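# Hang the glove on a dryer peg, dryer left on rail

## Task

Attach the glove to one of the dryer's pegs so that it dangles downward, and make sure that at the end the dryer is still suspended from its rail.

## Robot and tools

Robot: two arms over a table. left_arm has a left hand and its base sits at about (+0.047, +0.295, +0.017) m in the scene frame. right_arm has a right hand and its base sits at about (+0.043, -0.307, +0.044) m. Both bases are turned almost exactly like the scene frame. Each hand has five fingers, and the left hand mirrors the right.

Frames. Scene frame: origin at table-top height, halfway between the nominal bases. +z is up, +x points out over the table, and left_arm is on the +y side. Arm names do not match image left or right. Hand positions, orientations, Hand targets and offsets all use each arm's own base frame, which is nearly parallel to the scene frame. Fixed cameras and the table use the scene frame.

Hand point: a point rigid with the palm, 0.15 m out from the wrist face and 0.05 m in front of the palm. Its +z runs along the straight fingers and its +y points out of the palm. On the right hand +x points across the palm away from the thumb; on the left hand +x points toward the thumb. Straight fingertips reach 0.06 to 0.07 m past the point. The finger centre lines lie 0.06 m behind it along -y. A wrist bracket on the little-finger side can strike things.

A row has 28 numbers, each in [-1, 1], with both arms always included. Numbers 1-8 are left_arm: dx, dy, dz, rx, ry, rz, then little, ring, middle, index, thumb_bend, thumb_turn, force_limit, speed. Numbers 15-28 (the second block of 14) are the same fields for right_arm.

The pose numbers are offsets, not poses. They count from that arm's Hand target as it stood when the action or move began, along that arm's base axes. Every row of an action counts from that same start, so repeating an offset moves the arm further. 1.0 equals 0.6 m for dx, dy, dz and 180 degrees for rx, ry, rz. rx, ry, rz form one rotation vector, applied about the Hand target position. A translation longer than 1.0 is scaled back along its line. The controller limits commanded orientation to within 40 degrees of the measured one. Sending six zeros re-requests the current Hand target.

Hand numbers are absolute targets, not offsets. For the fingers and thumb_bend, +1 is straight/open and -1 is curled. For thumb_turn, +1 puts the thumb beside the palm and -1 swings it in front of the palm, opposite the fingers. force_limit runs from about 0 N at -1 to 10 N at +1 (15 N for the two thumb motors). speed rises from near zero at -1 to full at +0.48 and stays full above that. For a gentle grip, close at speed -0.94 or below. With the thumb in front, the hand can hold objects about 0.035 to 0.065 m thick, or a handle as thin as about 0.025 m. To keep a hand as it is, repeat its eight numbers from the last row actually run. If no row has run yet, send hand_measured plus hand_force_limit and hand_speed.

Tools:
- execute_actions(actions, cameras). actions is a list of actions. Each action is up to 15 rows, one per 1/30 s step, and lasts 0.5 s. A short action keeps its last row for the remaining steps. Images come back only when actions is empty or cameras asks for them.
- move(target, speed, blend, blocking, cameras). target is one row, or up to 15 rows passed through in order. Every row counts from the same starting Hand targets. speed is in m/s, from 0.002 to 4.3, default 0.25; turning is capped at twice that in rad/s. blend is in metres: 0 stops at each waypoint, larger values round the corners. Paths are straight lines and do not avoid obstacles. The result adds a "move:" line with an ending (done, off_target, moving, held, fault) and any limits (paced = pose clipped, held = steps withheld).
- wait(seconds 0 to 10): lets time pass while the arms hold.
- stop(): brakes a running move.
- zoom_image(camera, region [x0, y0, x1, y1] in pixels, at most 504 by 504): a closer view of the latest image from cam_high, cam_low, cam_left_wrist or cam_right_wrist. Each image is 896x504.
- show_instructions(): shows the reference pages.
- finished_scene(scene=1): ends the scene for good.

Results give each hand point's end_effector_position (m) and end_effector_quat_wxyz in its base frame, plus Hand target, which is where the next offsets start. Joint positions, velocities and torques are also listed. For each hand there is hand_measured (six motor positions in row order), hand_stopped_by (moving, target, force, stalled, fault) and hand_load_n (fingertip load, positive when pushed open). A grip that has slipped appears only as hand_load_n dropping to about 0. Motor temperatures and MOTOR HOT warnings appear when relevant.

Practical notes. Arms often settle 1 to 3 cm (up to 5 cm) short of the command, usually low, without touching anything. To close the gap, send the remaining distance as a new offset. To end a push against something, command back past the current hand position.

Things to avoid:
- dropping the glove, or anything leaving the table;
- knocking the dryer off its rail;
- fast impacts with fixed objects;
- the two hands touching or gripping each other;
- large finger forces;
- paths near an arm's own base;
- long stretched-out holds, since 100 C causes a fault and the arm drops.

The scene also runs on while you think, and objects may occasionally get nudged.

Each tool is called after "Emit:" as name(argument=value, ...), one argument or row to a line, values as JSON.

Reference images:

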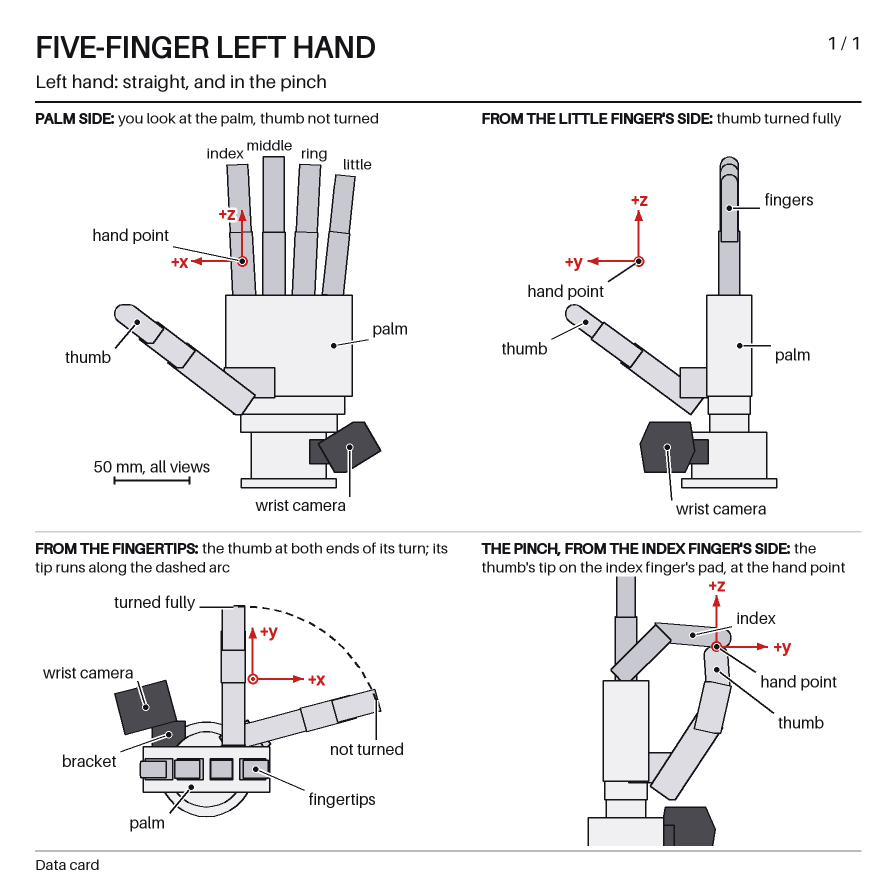

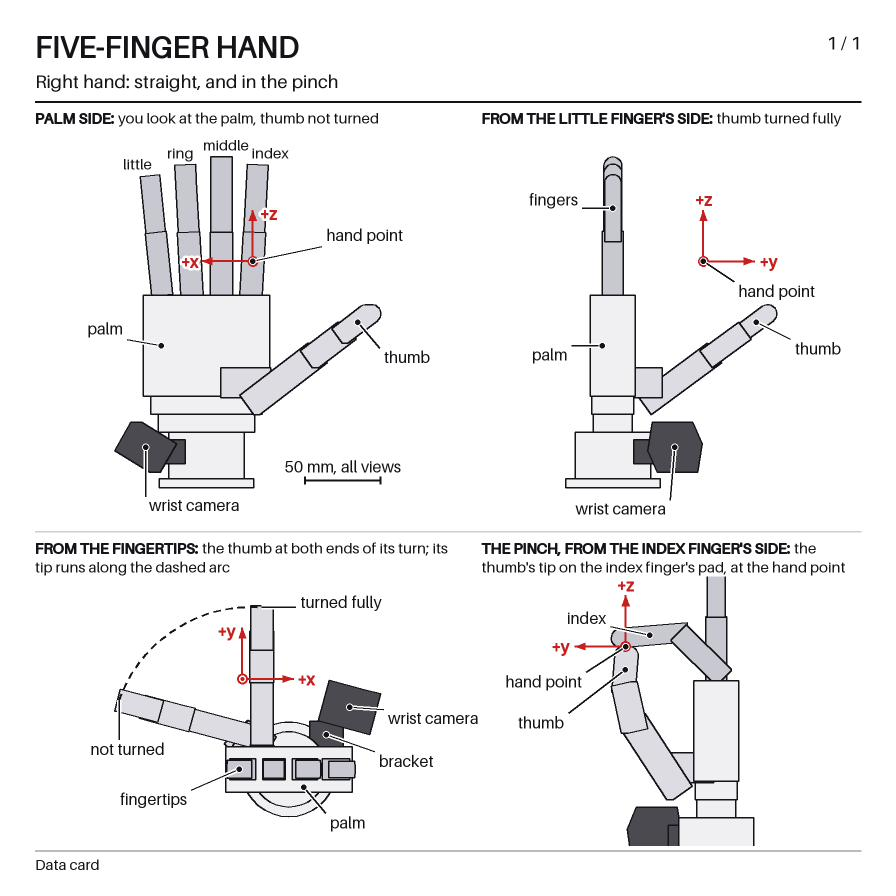

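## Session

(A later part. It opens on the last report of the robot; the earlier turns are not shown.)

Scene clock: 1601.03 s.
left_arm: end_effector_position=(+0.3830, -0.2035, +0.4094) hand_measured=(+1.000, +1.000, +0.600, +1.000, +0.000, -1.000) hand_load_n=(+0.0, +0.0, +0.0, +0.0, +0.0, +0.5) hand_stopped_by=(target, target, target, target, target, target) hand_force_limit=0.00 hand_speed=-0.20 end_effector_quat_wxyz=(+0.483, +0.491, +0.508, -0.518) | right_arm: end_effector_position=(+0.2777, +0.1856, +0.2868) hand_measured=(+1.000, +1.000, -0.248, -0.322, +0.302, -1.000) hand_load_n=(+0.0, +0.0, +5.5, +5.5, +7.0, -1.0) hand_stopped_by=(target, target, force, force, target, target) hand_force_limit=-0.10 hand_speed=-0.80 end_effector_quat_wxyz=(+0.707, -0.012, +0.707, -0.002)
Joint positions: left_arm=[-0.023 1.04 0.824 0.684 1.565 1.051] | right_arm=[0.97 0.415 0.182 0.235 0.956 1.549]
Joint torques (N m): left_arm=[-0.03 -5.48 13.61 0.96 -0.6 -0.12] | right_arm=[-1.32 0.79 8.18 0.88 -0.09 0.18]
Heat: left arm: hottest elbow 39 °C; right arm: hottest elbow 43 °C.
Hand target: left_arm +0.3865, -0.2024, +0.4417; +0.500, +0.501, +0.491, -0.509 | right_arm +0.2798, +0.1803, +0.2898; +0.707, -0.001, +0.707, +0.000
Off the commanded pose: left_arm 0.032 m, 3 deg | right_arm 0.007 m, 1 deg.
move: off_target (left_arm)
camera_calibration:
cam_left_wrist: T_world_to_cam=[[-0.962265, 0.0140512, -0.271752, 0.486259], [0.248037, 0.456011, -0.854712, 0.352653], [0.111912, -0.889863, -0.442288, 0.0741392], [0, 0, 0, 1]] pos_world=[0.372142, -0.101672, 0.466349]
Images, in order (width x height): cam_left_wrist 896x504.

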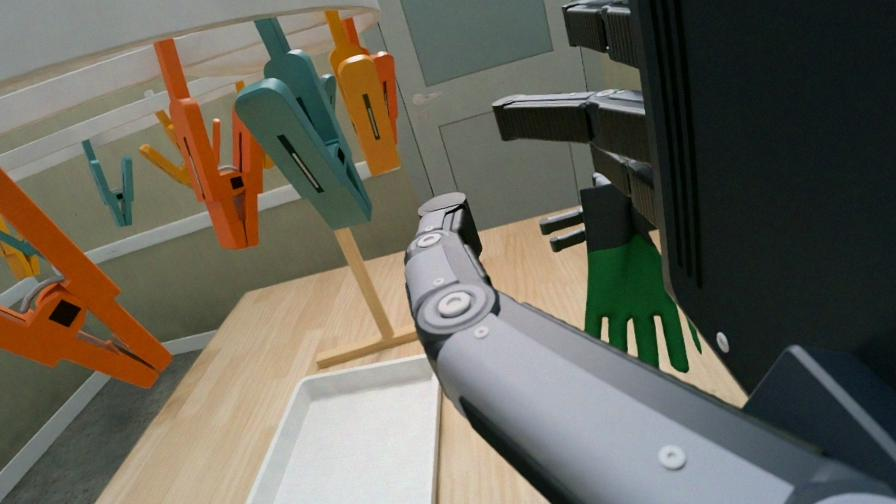

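Emit:
move(
  target=[
    [0.02,-0.0035,0.055,0,0,0,1,1,0.6,1,0.0,-1,0.0,-0.2,0,0,0,0,0,0,1,1,-0.5,-0.5,0.3,-1,-0.1,-0.8],
    [0.0667,-0.0035,0.06,0,0,0,1,1,0.6,1,0.0,-1,0.0,-0.2,0,0,0,0,0,0,1,1,-0.5,-0.5,0.3,-1,-0.1,-0.8],
  ],
  speed=0.06,
  cameras=["cam_left_wrist"],
)

Scene clock: 1613.30 s.
left_arm: end_effector_position=(+0.4208, -0.2042, +0.4495) hand_measured=(+1.000, +1.000, +0.600, +1.000, +0.000, -1.000) hand_load_n=(+0.0, +0.0, +0.0, +0.0, +0.0, +0.0) hand_stopped_by=(target, target, target, target, target, target) hand_force_limit=0.00 hand_speed=-0.20 end_effector_quat_wxyz=(+0.485, +0.489, +0.508, -0.517) | right_arm: end_effector_position=(+0.2777, +0.1856, +0.2868) hand_measured=(+1.000, +1.000, -0.248, -0.322, +0.302, -1.000) hand_load_n=(+0.0, +0.0, +5.0, +5.5, +7.0, -1.0) hand_stopped_by=(target, target, force, force, target, target) hand_force_limit=-0.10 hand_speed=-0.80 end_effector_quat_wxyz=(+0.707, -0.012, +0.707, -0.002)
Joint positions: left_arm=[-0.023 1.133 0.984 0.666 1.56 1.003] | right_arm=[0.97 0.415 0.182 0.235 0.956 1.549]
Joint torques (N m): left_arm=[-0.09 -5.71 13.68 1.29 -0.57 -0.1] | right_arm=[-1.14 1.14 8.2 0.75 -0.07 0.16]
Heat: left arm: hottest elbow 40 °C; right arm: hottest elbow 43 °C.
Hand target: left_arm +0.4265, -0.2045, +0.4777; +0.500, +0.501, +0.491, -0.509 | right_arm +0.2798, +0.1803, +0.2898; +0.707, -0.001, +0.707, +0.000
Off the commanded pose: left_arm 0.029 m, 3 deg | right_arm 0.007 m, 1 deg.
move: off_target (left_arm)
camera_calibration:
cam_left_wrist: T_world_to_cam=[[-0.96202, 0.00928362, -0.272823, 0.53292], [0.247054, 0.454724, -0.855681, 0.37845], [0.116115, -0.890584, -0.439747, 0.0839566], [0, 0, 0, 1]] pos_world=[0.409434, -0.102267, 0.506144]
Images, in order (width x height): cam_left_wrist 896x504.

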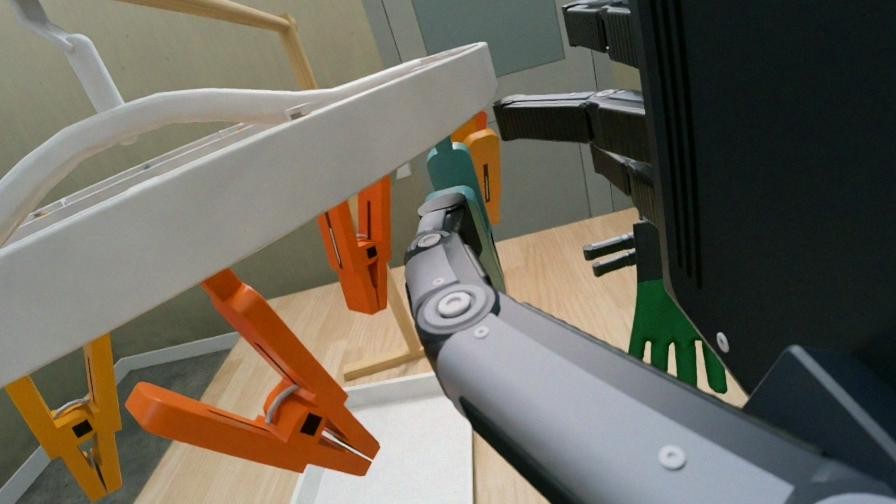

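Emit:
zoom_image(
  camera="cam_left_wrist",
  region=[360, 60, 640, 260],
)

Emit:
zoom_image(
  camera="cam_right_wrist",
  region=[500, 200, 896, 504],
)

Scaled by 1.800 from the camera's 896x504 image, which has a finer 1280x720 frame.

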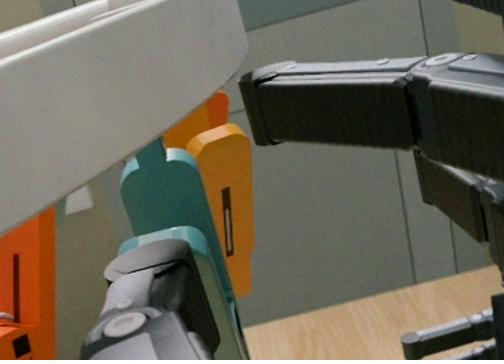

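This scene's latest camera images include none from cam_right_wrist. They are from: cam_left_wrist. cam_right_wrist's image comes with the result of a call that names it in "cameras".

Emit:
move(
  target=[0.0033,0,-0.062,0,0,0,1,1,0.6,1,0.0,-1,0.0,-0.2,0,0,0,0,0,0,1,1,-0.5,-0.5,0.3,-1,-0.1,-0.8],
  speed=0.03,
  cameras=["cam_left_wrist"],
)

Scene clock: 1632.90 s.
left_arm: end_effector_position=(+0.4263, -0.2043, +0.4445) hand_measured=(+1.000, +1.000, +0.600, +1.000, +0.000, -1.000) hand_load_n=(+0.0, +0.0, +0.0, +0.0, +0.0, +0.0) hand_stopped_by=(target, target, target, target, target, target) hand_force_limit=0.00 hand_speed=-0.20 end_effector_quat_wxyz=(+0.497, +0.501, +0.496, -0.506) | right_arm: end_effector_position=(+0.2777, +0.1856, +0.2868) hand_measured=(+1.000, +1.000, -0.248, -0.322, +0.302, -1.000) hand_load_n=(+0.0, +0.0, +5.5, +5.5, +7.0, -1.0) hand_stopped_by=(target, target, force, force, target, target) hand_force_limit=-0.10 hand_speed=-0.80 end_effector_quat_wxyz=(+0.707, -0.012, +0.707, -0.002)
Joint positions: left_arm=[-0.023 1.15 0.974 0.711 1.56 1.031] | right_arm=[0.97 0.415 0.182 0.235 0.956 1.549]
Joint torques (N m): left_arm=[-0.21 -5.77 8.31 1.61 -0.59 0.07] | right_arm=[-1.14 0.79 8.17 0.84 -0.1 0.16]
Heat: left arm: hottest elbow 41 °C; right arm: hottest elbow 43 °C.
Hand target: left_arm +0.4285, -0.2045, +0.4404; +0.500, +0.501, +0.491, -0.509 | right_arm +0.2798, +0.1803, +0.2898; +0.707, -0.001, +0.707, +0.000
Off the commanded pose: left_arm 0.005 m, 1 deg | right_arm 0.007 m, 1 deg.
move: done
camera_calibration:
cam_left_wrist: T_world_to_cam=[[-0.948789, 0.00891099, -0.315783, 0.550196], [0.285194, 0.454107, -0.844068, 0.35125], [0.135878, -0.890903, -0.433393, 0.0697515], [0, 0, 0, 1]] pos_world=[0.412368, -0.102266, 0.500452]
Images, in order (width x height): cam_left_wrist 896x504.

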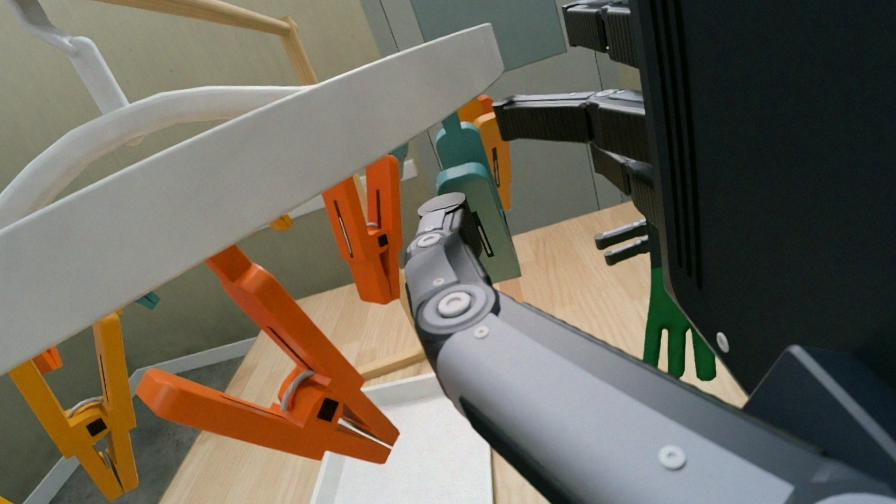

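Emit:
move(
  target=[-0.003,-0.01,0,0,0,0,1,1,0.5,1,-0.1,-1,0.0,-0.4,0,0,0,0,0,0,1,1,-0.5,-0.5,0.3,-1,-0.1,-0.8],
  speed=0.03,
  cameras=["cam_left_wrist","cam_right_wrist"],
)

Emit:
zoom_image(
  camera="cam_left_wrist",
  region=[360, 80, 600, 280],
)

Emit:
zoom_image(
  camera="cam_right_wrist",
  region=[500, 200, 896, 504],
)

Scene clock: 1639.50 s.
left_arm: end_effector_position=(+0.4266, -0.2070, +0.4456) hand_measured=(+1.000, +1.000, +0.500, +1.000, -0.100, -1.000) hand_load_n=(+0.0, +0.0, +0.0, +0.0, +0.0, +0.5) hand_stopped_by=(target, target, target, target, target, target) hand_force_limit=0.00 hand_speed=-0.40 end_effector_quat_wxyz=(+0.499, +0.499, +0.495, -0.507) | right_arm: end_effector_position=(+0.2777, +0.1856, +0.2868) hand_measured=(+1.000, +1.000, -0.248, -0.322, +0.302, -1.000) hand_load_n=(+0.0, +0.0, +5.0, +5.5, +7.5, -1.0) hand_stopped_by=(target, target, force, force, target, target) hand_force_limit=-0.10 hand_speed=-0.80 end_effector_quat_wxyz=(+0.707, -0.012, +0.707, -0.002)
Joint positions: left_arm=[-0.031 1.15 0.974 0.711 1.549 1.031] | right_arm=[0.97 0.415 0.182 0.235 0.956 1.549]
Joint torques (N m): left_arm=[-0.67 -5.66 8.08 1.55 -0.64 0.09] | right_arm=[-0.91 0.62 8.14 0.84 -0.11 0.16]
Heat: left arm: hottest elbow 40 °C; right arm: hottest elbow 43 °C.
Hand target: left_arm +0.4268, -0.2105, +0.4405; +0.500, +0.501, +0.491, -0.509 | right_arm +0.2798, +0.1803, +0.2898; +0.707, -0.001, +0.707, +0.000
Off the commanded pose: left_arm 0.006 m, 1 deg | right_arm 0.007 m, 1 deg.
move: done
camera_calibration:
cam_left_wrist: T_world_to_cam=[[-0.948584, 0.00538631, -0.316481, 0.550391], [0.284923, 0.450042, -0.846334, 0.353675], [0.137871, -0.892991, -0.428437, 0.0642505], [0, 0, 0, 1]] pos_world=[0.412464, -0.104758, 0.501043]
cam_right_wrist: T_world_to_cam=[[0.00702981, 0.961347, -0.275249, -0.103467], [-0.541271, 0.235104, 0.807311, -0.12687], [0.840819, 0.143309, 0.522002, -0.293656], [0, 0, 0, 1]] pos_world=[0.178968, 0.171379, 0.227234]
Images, in order (width x height): cam_left_wrist 896x504, cam_right_wrist 896x504.

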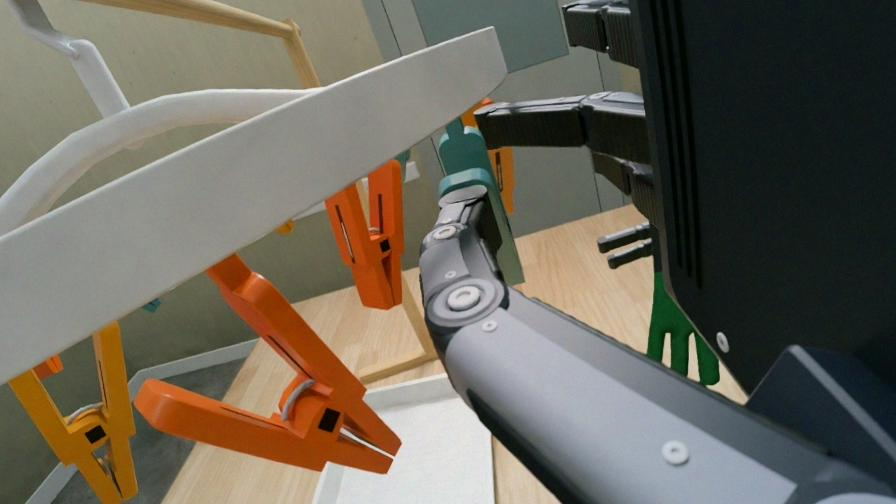

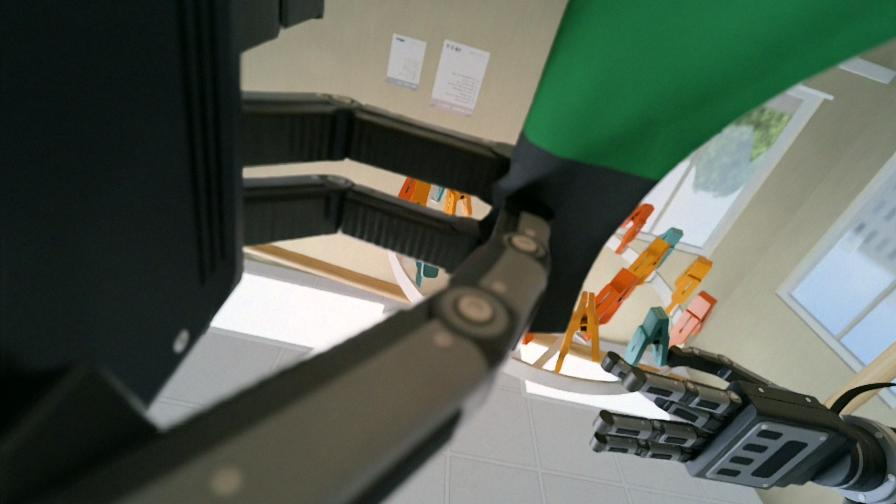

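Scaled by 2.100 from the camera's 896x504 image, which has a finer 1280x720 frame.

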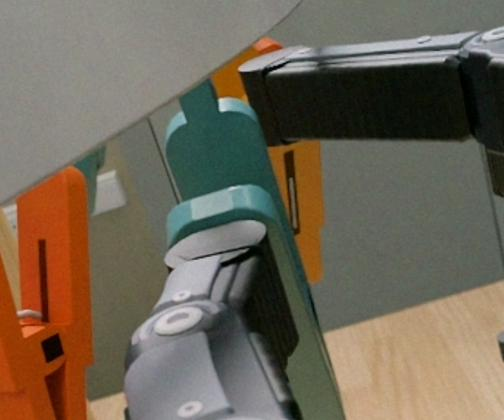

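Scaled by 1.273 from the camera's 896x504 image, which has a finer 1280x720 frame.

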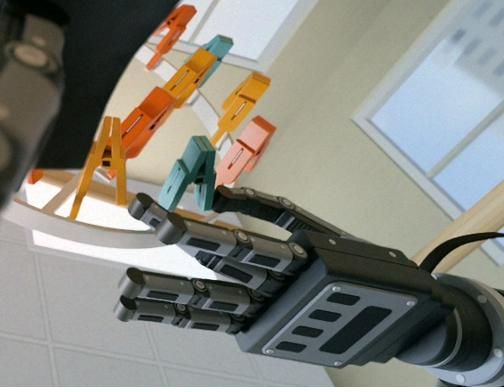

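Emit:
move(
  target=[0,0,0,0,0,0,1,1,0.35,1,-0.1,-1,0.2,-0.5,0,0,0,0,0,0,1,1,-0.5,-0.5,0.3,-1,-0.1,-0.8],
  speed=0.03,
  cameras=["cam_left_wrist","cam_right_wrist"],
)

Emit:
zoom_image(
  camera="cam_left_wrist",
  region=[360, 80, 600, 280],
)

Emit:
zoom_image(
  camera="cam_right_wrist",
  region=[560, 260, 760, 430],
)

Scene clock: 1646.33 s.
left_arm: end_effector_position=(+0.4263, -0.2071, +0.4438) hand_measured=(+1.000, +1.000, +0.350, +1.000, -0.100, -1.000) hand_load_n=(+0.0, +0.0, +0.0, +0.0, +0.0, +0.5) hand_stopped_by=(target, target, target, target, target, target) hand_force_limit=0.20 hand_speed=-0.50 end_effector_quat_wxyz=(+0.498, +0.499, +0.496, -0.507) | right_arm: end_effector_position=(+0.2777, +0.1856, +0.2868) hand_measured=(+1.000, +1.000, -0.248, -0.322, +0.302, -1.000) hand_load_n=(+0.0, +0.0, +5.0, +5.5, +7.0, -1.0) hand_stopped_by=(target, target, force, force, target, target) hand_force_limit=-0.10 hand_speed=-0.80 end_effector_quat_wxyz=(+0.707, -0.012, +0.707, -0.002)
Joint positions: left_arm=[-0.031 1.15 0.969 0.715 1.549 1.031] | right_arm=[0.97 0.415 0.182 0.235 0.956 1.549]
Joint torques (N m): left_arm=[-0.73 -6.01 8.29 1.48 -0.65 0.06] | right_arm=[-1.38 1.03 8.14 0.79 -0.09 0.15]
Heat: left arm: hottest elbow 40 °C; right arm: hottest elbow 43 °C.
Hand target: left_arm +0.4267, -0.2106, +0.4404; +0.500, +0.501, +0.491, -0.509 | right_arm +0.2798, +0.1803, +0.2898; +0.707, -0.001, +0.707, +0.000
Off the commanded pose: left_arm 0.005 m, 1 deg | right_arm 0.007 m, 1 deg.
move: done
camera_calibration:
cam_left_wrist: T_world_to_cam=[[-0.948954, 0.00531382, -0.315369, 0.549192], [0.283917, 0.449923, -0.846735, 0.35277], [0.137392, -0.893051, -0.428465, 0.0635797], [0, 0, 0, 1]] pos_world=[0.412266, -0.104858, 0.499142]
cam_right_wrist: T_world_to_cam=[[0.00702981, 0.961347, -0.275249, -0.103467], [-0.541271, 0.235104, 0.807311, -0.12687], [0.840819, 0.143309, 0.522002, -0.293656], [0, 0, 0, 1]] pos_world=[0.178968, 0.171379, 0.227234]
Images, in order (width x height): cam_left_wrist 896x504, cam_right_wrist 896x504.

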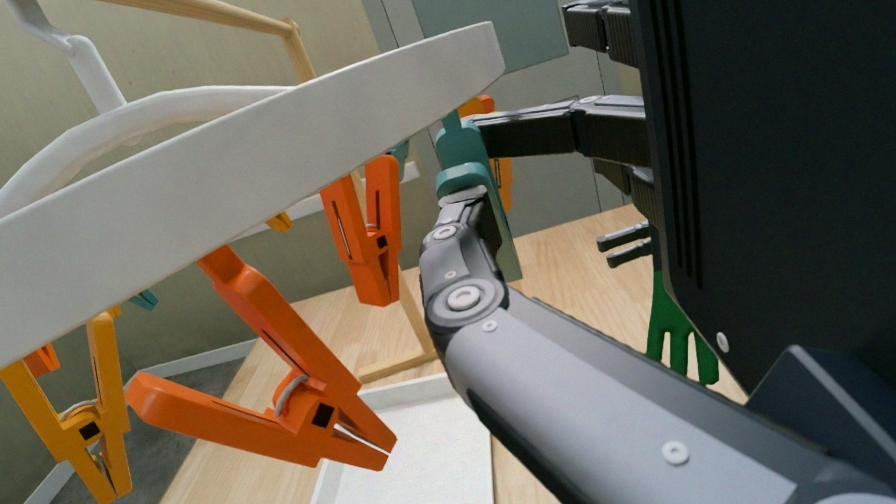

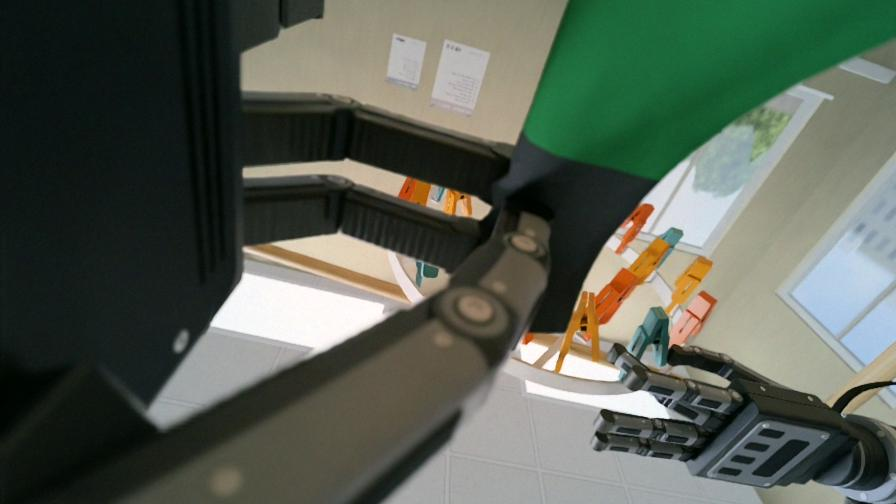

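Scaled by 2.100 from the camera's 896x504 image, which has a finer 1280x720 frame.

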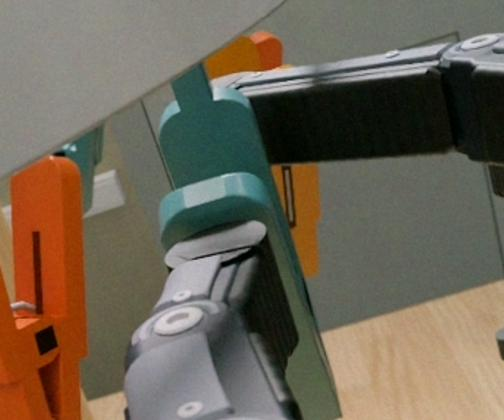

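Scaled by 2.520 from the camera's 896x504 image, which has a finer 1280x720 frame.

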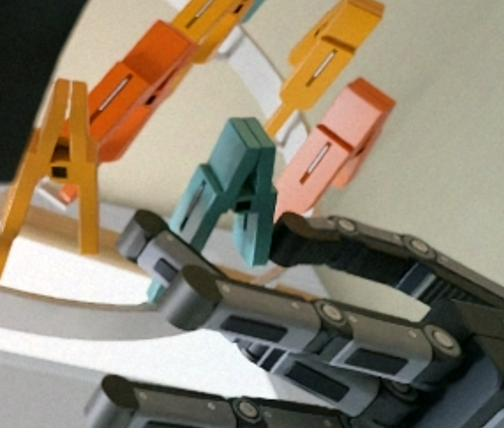

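Emit:
move(
  target=[0,0,0,0,0,0,1,1,0.25,1,-0.1,-1,0.3,-0.5,0,0,0,0,0,0,1,1,-0.5,-0.5,0.3,-1,-0.1,-0.8],
  speed=0.03,
  cameras=["cam_left_wrist","cam_right_wrist"],
)

Emit:
zoom_image(
  camera="cam_left_wrist",
  region=[360, 80, 600, 280],
)

Emit:
zoom_image(
  camera="cam_right_wrist",
  region=[560, 260, 760, 430],
)

Scene clock: 1652.93 s.
left_arm: end_effector_position=(+0.4263, -0.2071, +0.4439) hand_measured=(+1.000, +1.000, +0.250, +1.000, -0.100, -1.000) hand_load_n=(+0.0, +0.0, +0.0, +0.0, +0.0, +0.5) hand_stopped_by=(target, target, target, target, target, target) hand_force_limit=0.30 hand_speed=-0.50 end_effector_quat_wxyz=(+0.499, +0.499, +0.495, -0.507) | right_arm: end_effector_position=(+0.2777, +0.1856, +0.2868) hand_measured=(+1.000, +1.000, -0.248, -0.322, +0.302, -1.000) hand_load_n=(+0.0, +0.0, +5.0, +5.5, +7.0, -1.0) hand_stopped_by=(target, target, force, force, target, target) hand_force_limit=-0.10 hand_speed=-0.80 end_effector_quat_wxyz=(+0.707, -0.012, +0.707, -0.002)
Joint positions: left_arm=[-0.031 1.15 0.969 0.716 1.549 1.031] | right_arm=[0.97 0.415 0.182 0.235 0.956 1.549]
Joint torques (N m): left_arm=[-0.73 -5.77 8.36 1.54 -0.65 0.06] | right_arm=[-1.44 0.79 8.13 0.85 -0.11 0.15]
Heat: left arm: hottest elbow 40 °C; right arm: hottest elbow 43 °C.
Hand target: left_arm +0.4267, -0.2106, +0.4405; +0.500, +0.501, +0.491, -0.509 | right_arm +0.2798, +0.1803, +0.2898; +0.707, -0.001, +0.707, +0.000
Off the commanded pose: left_arm 0.005 m, 1 deg | right_arm 0.007 m, 1 deg.
move: done
camera_calibration:
cam_left_wrist: T_world_to_cam=[[-0.948583, 0.00531624, -0.316483, 0.549563], [0.284917, 0.449892, -0.846416, 0.352393], [0.137883, -0.893067, -0.428274, 0.0633801], [0, 0, 0, 1]] pos_world=[0.412164, -0.104858, 0.499342]
cam_right_wrist: T_world_to_cam=[[0.00702981, 0.961347, -0.275249, -0.103467], [-0.541271, 0.235104, 0.807311, -0.12687], [0.840819, 0.143309, 0.522002, -0.293656], [0, 0, 0, 1]] pos_world=[0.178968, 0.171379, 0.227234]
Images, in order (width x height): cam_left_wrist 896x504, cam_right_wrist 896x504.

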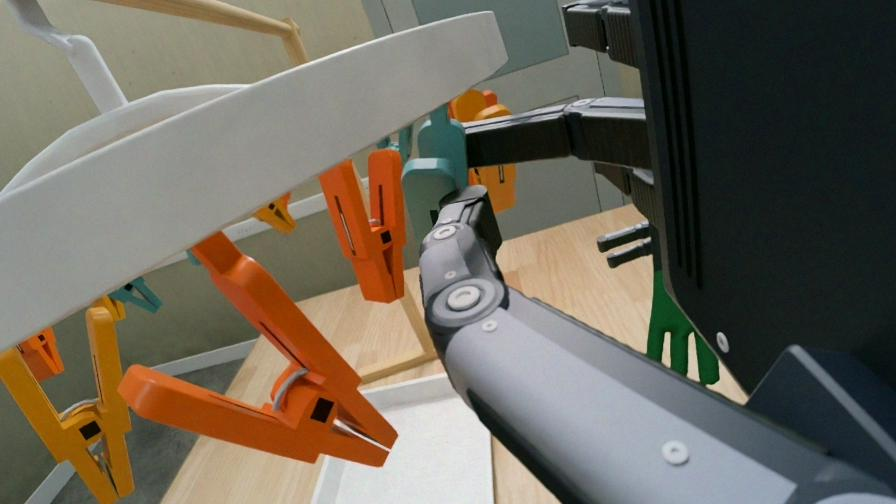

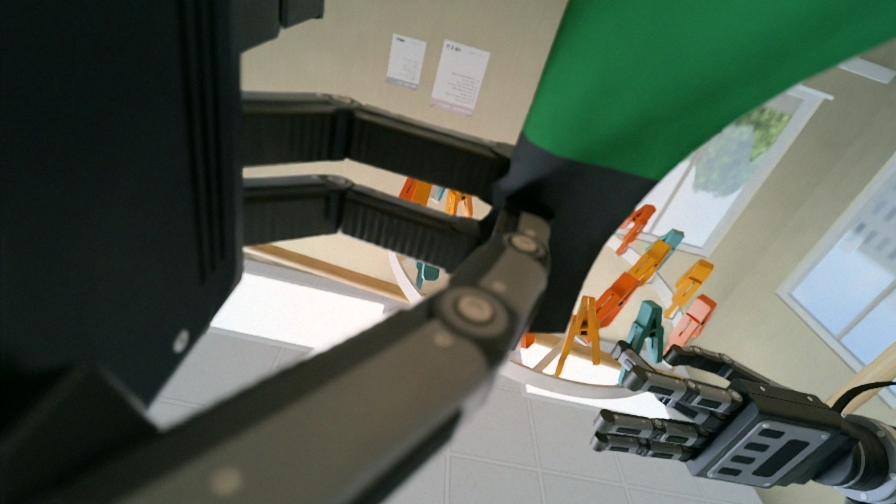

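Scaled by 2.100 from the camera's 896x504 image, which has a finer 1280x720 frame.

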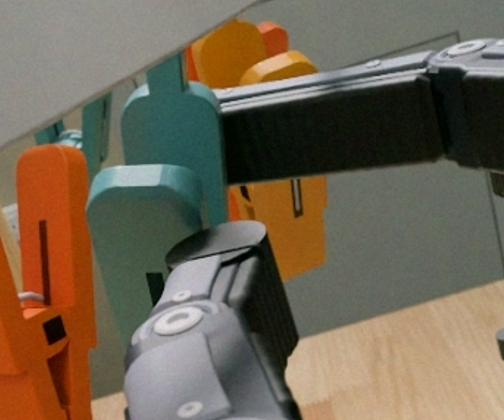

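Scaled by 2.520 from the camera's 896x504 image, which has a finer 1280x720 frame.

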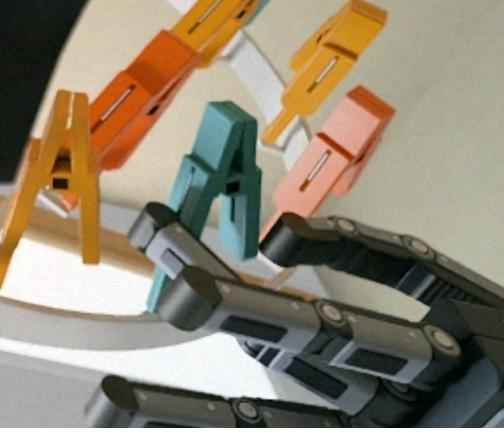

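Emit:
move(
  target=[0,0,0,0,0,0,1,1,0.6,1,0.0,-1,0.3,-0.3,0,0,0,0,0,0,1,1,-0.5,-0.5,0.3,-1,-0.1,-0.8],
  speed=0.03,
  cameras=["cam_left_wrist"],
)

Emit:
move(
  target=[0,-0.013,0,0,0,0,1,1,0.6,1,0.0,-1,0.3,-0.3,0,0,0,0,0,0,1,1,-0.5,-0.5,0.3,-1,-0.1,-0.8],
  speed=0.02,
  cameras=["cam_left_wrist","cam_right_wrist"],
)

Emit:
zoom_image(
  camera="cam_left_wrist",
  region=[360, 80, 600, 280],
)

Emit:
zoom_image(
  camera="cam_right_wrist",
  region=[560, 260, 760, 430],
)

Scene clock: 1684.23 s.
left_arm: end_effector_position=(+0.4263, -0.2071, +0.4439) hand_measured=(+1.000, +1.000, +0.600, +1.000, +0.000, -1.000) hand_load_n=(+0.0, +0.0, +0.0, +0.0, +0.0, +0.0) hand_stopped_by=(target, target, target, target, target, target) hand_force_limit=0.30 hand_speed=-0.30 end_effector_quat_wxyz=(+0.499, +0.499, +0.495, -0.507) | right_arm: end_effector_position=(+0.2777, +0.1856, +0.2868) hand_measured=(+1.000, +1.000, -0.248, -0.322, +0.302, -1.000) hand_load_n=(+0.0, +0.0, +5.5, +5.0, +7.0, -0.5) hand_stopped_by=(target, target, force, force, target, target) hand_force_limit=-0.10 hand_speed=-0.80 end_effector_quat_wxyz=(+0.707, -0.012, +0.707, -0.002)
Joint positions: left_arm=[-0.031 1.15 0.969 0.716 1.548 1.031] | right_arm=[0.97 0.415 0.182 0.235 0.956 1.549]
Joint torques (N m): left_arm=[-0.79 -5.95 8.32 1.55 -0.63 0.04] | right_arm=[-1.2 1.03 8.09 0.84 -0.11 0.17]
Heat: left arm: hottest elbow 40 °C; right arm: hottest elbow 43 °C.
Hand target: left_arm +0.4267, -0.2106, +0.4405; +0.500, +0.501, +0.491, -0.509 | right_arm +0.2798, +0.1803, +0.2898; +0.707, -0.001, +0.707, +0.000
Off the commanded pose: left_arm 0.005 m, 1 deg | right_arm 0.007 m, 1 deg.
move: done
camera_calibration:
cam_left_wrist: T_world_to_cam=[[-0.948597, 0.00490498, -0.316449, 0.549507], [0.284729, 0.449778, -0.84654, 0.352521], [0.13818, -0.893127, -0.428054, 0.0631422], [0, 0, 0, 1]] pos_world=[0.412163, -0.104857, 0.499342]
Images, in order (width x height): cam_left_wrist 896x504.

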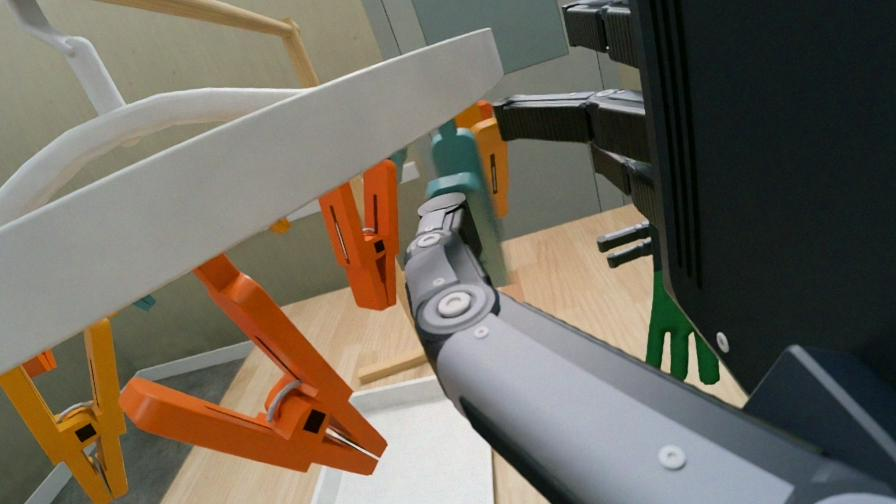

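Scene clock: 1685.37 s.
left_arm: end_effector_position=(+0.4255, -0.2145, +0.4461) hand_measured=(+1.000, +1.000, +0.600, +1.000, +0.000, -1.000) hand_load_n=(+0.0, +0.0, +0.5, +0.0, +0.0, +0.5) hand_stopped_by=(target, target, target, target, target, target) hand_force_limit=0.30 hand_speed=-0.30 end_effector_quat_wxyz=(+0.503, +0.502, +0.489, -0.507) | right_arm: end_effector_position=(+0.2777, +0.1856, +0.2868) hand_measured=(+1.000, +1.000, -0.248, -0.322, +0.302, -1.000) hand_load_n=(+0.0, +0.0, +5.0, +5.0, +7.0, -1.0) hand_stopped_by=(target, target, force, force, target, target) hand_force_limit=-0.10 hand_speed=-0.80 end_effector_quat_wxyz=(+0.707, -0.012, +0.707, -0.002)
Joint positions: left_arm=[-0.05 1.15 0.969 0.713 1.533 1.048] | right_arm=[0.97 0.415 0.182 0.235 0.956 1.549]
Joint torques (N m): left_arm=[-0.67 -5.83 8.4 0.81 -0.67 0.11] | right_arm=[-1.32 0.79 8.14 0.81 -0.09 0.15]
Heat: left arm: hottest elbow 40 °C; right arm: hottest elbow 43 °C.
Hand target: left_arm +0.4268, -0.2182, +0.4404; +0.500, +0.501, +0.491, -0.509 | right_arm +0.2798, +0.1803, +0.2898; +0.707, -0.001, +0.707, +0.000
Off the commanded pose: left_arm 0.007 m, 1 deg | right_arm 0.007 m, 1 deg.
move: done
camera_calibration:
cam_left_wrist: T_world_to_cam=[[-0.943973, 0.00741532, -0.329939, 0.55409], [0.299126, 0.441577, -0.845892, 0.349753], [0.139421, -0.897193, -0.419055, 0.0521682], [0, 0, 0, 1]] pos_world=[0.411152, -0.111747, 0.500531]
cam_right_wrist: T_world_to_cam=[[0.00702981, 0.961347, -0.275249, -0.103467], [-0.541271, 0.235104, 0.807311, -0.12687], [0.840819, 0.143309, 0.522002, -0.293656], [0, 0, 0, 1]] pos_world=[0.178968, 0.171379, 0.227234]
Images, in order (width x height): cam_left_wrist 896x504, cam_right_wrist 896x504.

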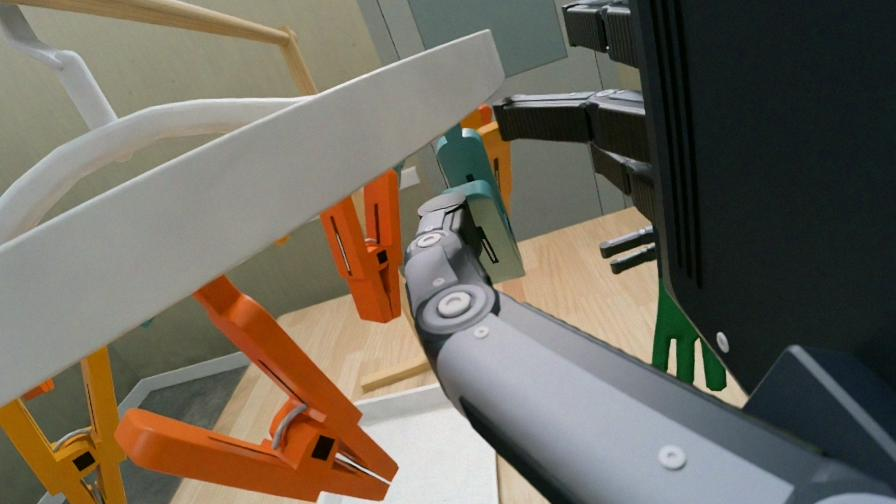

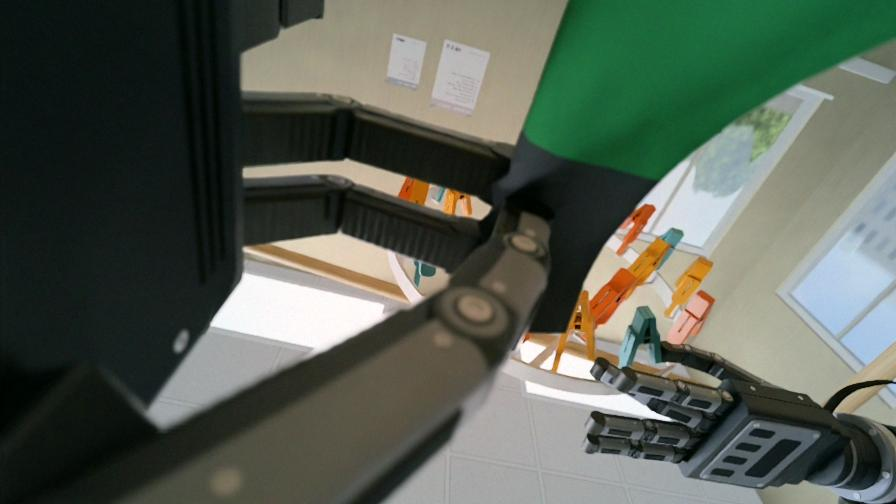

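Scaled by 2.100 from the camera's 896x504 image, which has a finer 1280x720 frame.

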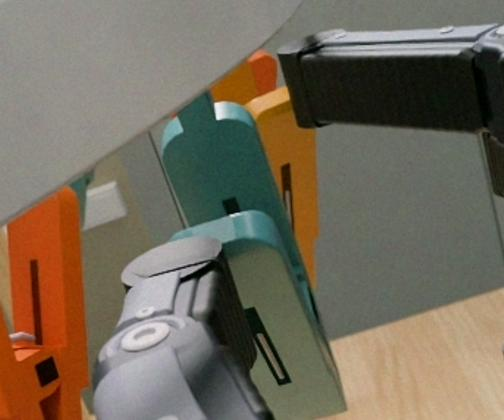

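Scaled by 2.520 from the camera's 896x504 image, which has a finer 1280x720 frame.

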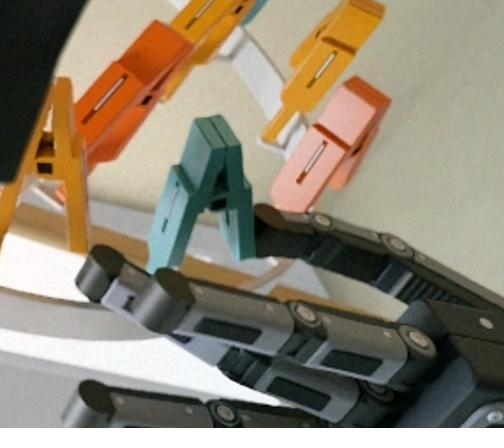

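Emit:
move(
  target=[-0.003,0.013,0,0,0,0,1,1,0.6,1,0.0,-1,0.3,-0.3,0,0,0,0,0,0,1,1,-0.5,-0.5,0.3,-1,-0.1,-0.8],
  speed=0.03,
)

Emit:
move(
  target=[-0.003,0.0,0,0,0,0,1,1,0.5,1,-0.12,-1,0.3,-0.3,0,0,0,0,0,0,1,1,-0.5,-0.5,0.3,-1,-0.1,-0.8],
  speed=0.03,
  cameras=["cam_left_wrist"],
)

Scene clock: 1695.63 s.
left_arm: end_effector_position=(+0.4245, -0.2143, +0.4455) hand_measured=(+1.000, +1.000, +0.600, +1.000, +0.000, -1.000) hand_load_n=(+0.0, +0.0, +0.0, +0.0, +0.0, +0.0) hand_stopped_by=(target, target, target, target, target, target) hand_force_limit=0.30 hand_speed=-0.30 end_effector_quat_wxyz=(+0.501, +0.504, +0.488, -0.507) | right_arm: end_effector_position=(+0.2777, +0.1856, +0.2868) hand_measured=(+1.000, +1.000, -0.248, -0.322, +0.302, -1.000) hand_load_n=(+0.0, +0.0, +5.0, +5.5, +7.0, -1.0) hand_stopped_by=(target, target, force, force, target, target) hand_force_limit=-0.10 hand_speed=-0.80 end_effector_quat_wxyz=(+0.707, -0.012, +0.707, -0.002)
Joint positions: left_arm=[-0.049 1.15 0.969 0.713 1.54 1.049] | right_arm=[0.97 0.415 0.182 0.235 0.956 1.549]
Joint torques (N m): left_arm=[0.44 -6.24 8.01 1.52 -0.3 -0.16] | right_arm=[-1.14 0.79 8.16 0.88 -0.09 0.16]
Heat: left arm: hottest elbow 40 °C; right arm: hottest elbow 43 °C.
Hand target: left_arm +0.4249, -0.2105, +0.4404; +0.500, +0.501, +0.491, -0.509 | right_arm +0.2798, +0.1803, +0.2898; +0.707, -0.001, +0.707, +0.000
Off the commanded pose: left_arm 0.006 m, 1 deg | right_arm 0.007 m, 1 deg.
move: done

Scene clock: 1696.33 s.
left_arm: end_effector_position=(+0.4241, -0.2143, +0.4419) hand_measured=(+1.000, +1.000, +0.500, +1.000, -0.120, -1.000) hand_load_n=(+0.0, +0.0, +0.0, +0.0, +0.0, +0.0) hand_stopped_by=(target, target, target, target, target, target) hand_force_limit=0.30 hand_speed=-0.30 end_effector_quat_wxyz=(+0.499, +0.502, +0.490, -0.509) | right_arm: end_effector_position=(+0.2777, +0.1856, +0.2868) hand_measured=(+1.000, +1.000, -0.248, -0.322, +0.302, -1.000) hand_load_n=(+0.0, +0.0, +5.5, +5.5, +7.0, -1.0) hand_stopped_by=(target, target, force, force, target, target) hand_force_limit=-0.10 hand_speed=-0.80 end_effector_quat_wxyz=(+0.707, -0.012, +0.707, -0.002)
Joint positions: left_arm=[-0.049 1.15 0.962 0.713 1.54 1.048] | right_arm=[0.97 0.415 0.182 0.235 0.956 1.549]
Joint torques (N m): left_arm=[0.38 -6.53 8.29 1.54 -0.31 -0.12] | right_arm=[-1.44 0.97 8.2 0.84 -0.09 0.16]
Heat: left arm: hottest elbow 40 °C; right arm: hottest elbow 43 °C.
Hand target: left_arm +0.4231, -0.2106, +0.4405; +0.500, +0.501, +0.491, -0.509 | right_arm +0.2798, +0.1803, +0.2898; +0.707, -0.001, +0.707, +0.000
Off the commanded pose: left_arm 0.004 m, 0 deg | right_arm 0.007 m, 1 deg.
move: done
camera_calibration:
cam_left_wrist: T_world_to_cam=[[-0.946217, 0.01355, -0.323248, 0.550699], [0.29544, 0.443407, -0.84623, 0.348617], [0.131864, -0.896218, -0.423563, 0.0562229], [0, 0, 0, 1]] pos_world=[0.410671, -0.111653, 0.496836]
Images, in order (width x height): cam_left_wrist 896x504.

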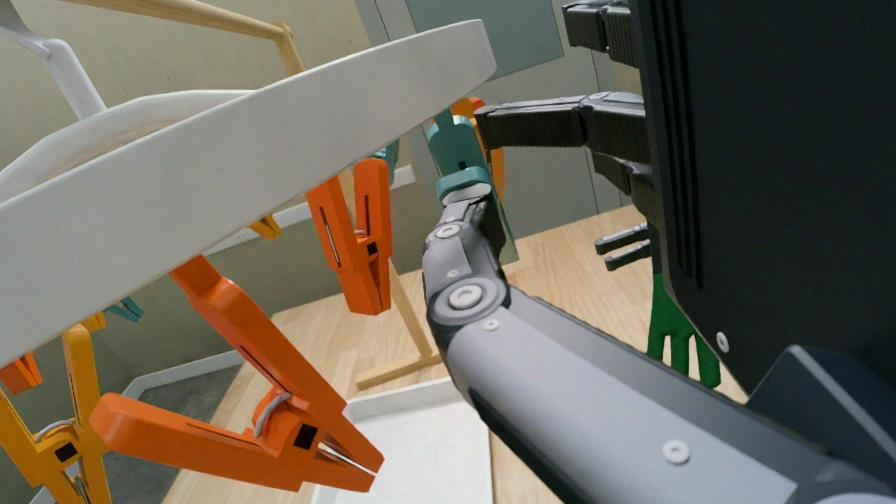

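Emit:
zoom_image(
  camera="cam_left_wrist",
  region=[380, 80, 580, 260],
)

Scaled by 2.520 from the camera's 896x504 image, which has a finer 1280x720 frame.

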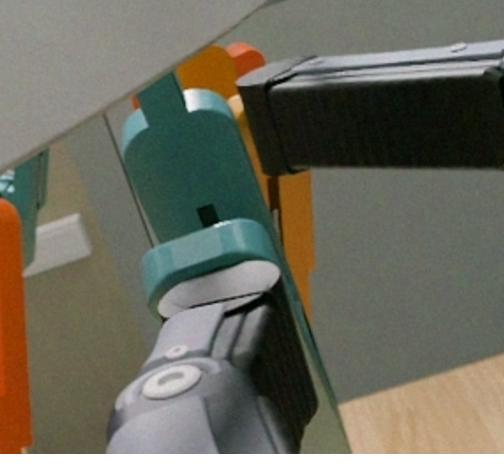

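Emit:
move(
  target=[0,0,0,0,0,0,1,1,0.35,1,-0.12,-1,0.3,-0.5,0,0,0,0,0,0,1,1,-0.5,-0.5,0.3,-1,-0.1,-0.8],
  speed=0.03,
  cameras=["cam_left_wrist","cam_right_wrist"],
)

Emit:
zoom_image(
  camera="cam_left_wrist",
  region=[380, 80, 580, 260],
)

Emit:
zoom_image(
  camera="cam_right_wrist",
  region=[560, 260, 760, 430],
)

Scene clock: 1706.30 s.
left_arm: end_effector_position=(+0.4240, -0.2143, +0.4417) hand_measured=(+1.000, +1.000, +0.350, +1.000, -0.120, -1.000) hand_load_n=(+0.0, +0.0, +0.0, +0.0, +0.0, +0.0) hand_stopped_by=(target, target, target, target, target, target) hand_force_limit=0.30 hand_speed=-0.50 end_effector_quat_wxyz=(+0.498, +0.502, +0.490, -0.509) | right_arm: end_effector_position=(+0.2777, +0.1856, +0.2868) hand_measured=(+1.000, +1.000, -0.248, -0.322, +0.302, -1.000) hand_load_n=(+0.0, +0.0, +5.0, +5.5, +7.0, -1.0) hand_stopped_by=(target, target, force, force, target, target) hand_force_limit=-0.10 hand_speed=-0.80 end_effector_quat_wxyz=(+0.707, -0.012, +0.707, -0.002)
Joint positions: left_arm=[-0.049 1.15 0.962 0.713 1.541 1.047] | right_arm=[0.97 0.415 0.182 0.235 0.956 1.549]
Joint torques (N m): left_arm=[0.44 -6.48 8.27 1.54 -0.32 -0.13] | right_arm=[-1.2 1.03 8.16 0.83 -0.13 0.14]
Heat: left arm: hottest elbow 39 °C; right arm: hottest elbow 43 °C.
Hand target: left_arm +0.4231, -0.2106, +0.4404; +0.500, +0.501, +0.491, -0.509 | right_arm +0.2798, +0.1803, +0.2898; +0.707, -0.001, +0.707, +0.000
Off the commanded pose: left_arm 0.004 m, 0 deg | right_arm 0.007 m, 1 deg.
move: done
camera_calibration:
cam_left_wrist: T_world_to_cam=[[-0.946578, 0.0139668, -0.322172, 0.550169], [0.294638, 0.443511, -0.846455, 0.348845], [0.131065, -0.89616, -0.423933, 0.0566272], [0, 0, 0, 1]] pos_world=[0.410574, -0.111654, 0.496537]
cam_right_wrist: T_world_to_cam=[[0.00702981, 0.961347, -0.275249, -0.103467], [-0.541271, 0.235104, 0.807311, -0.12687], [0.840819, 0.143309, 0.522002, -0.293656], [0, 0, 0, 1]] pos_world=[0.178968, 0.171379, 0.227234]
Images, in order (width x height): cam_left_wrist 896x504, cam_right_wrist 896x504.

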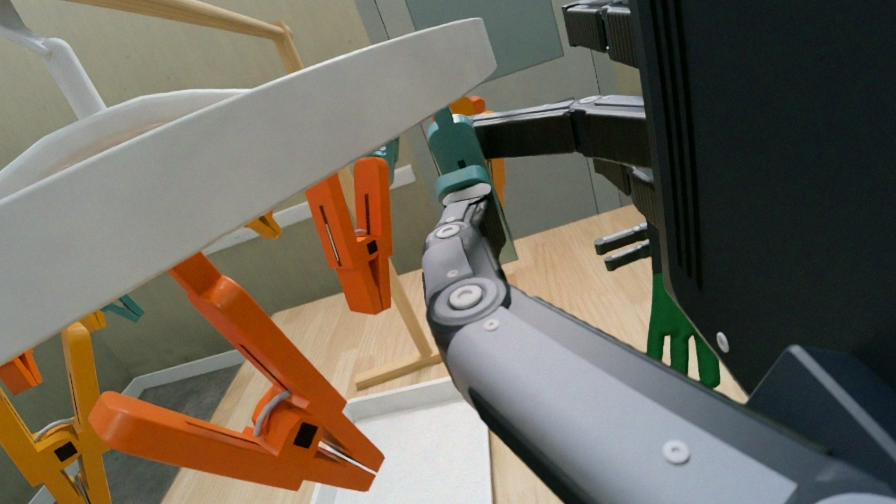

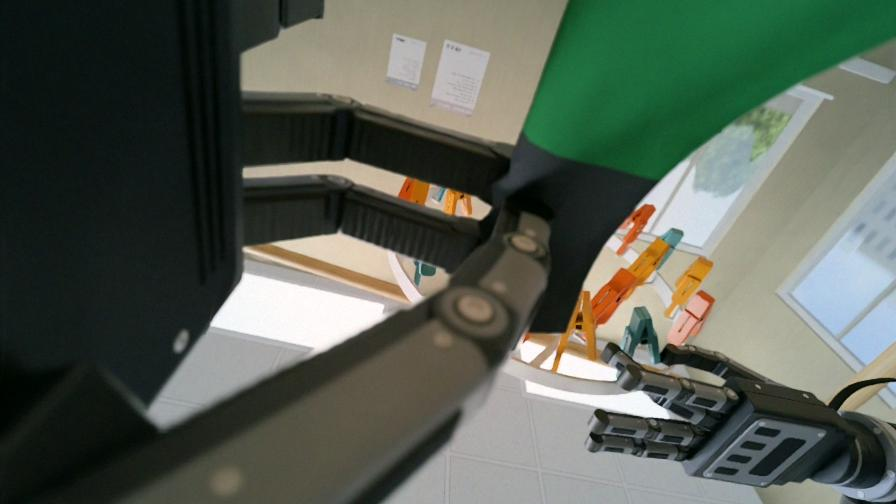

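Scaled by 2.520 from the camera's 896x504 image, which has a finer 1280x720 frame.

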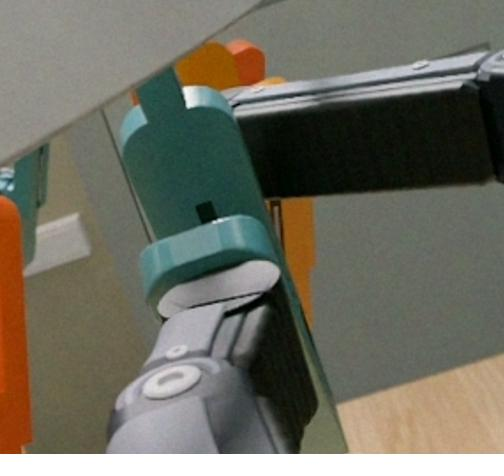

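Scaled by 2.520 from the camera's 896x504 image, which has a finer 1280x720 frame.

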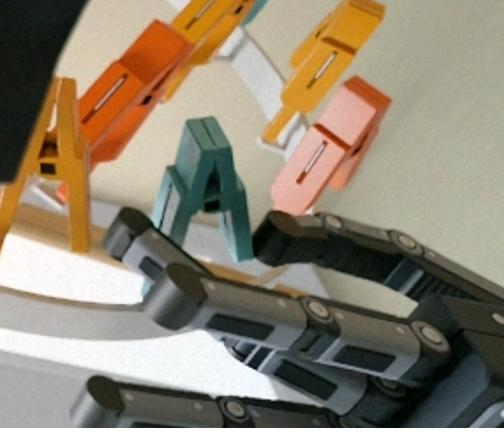

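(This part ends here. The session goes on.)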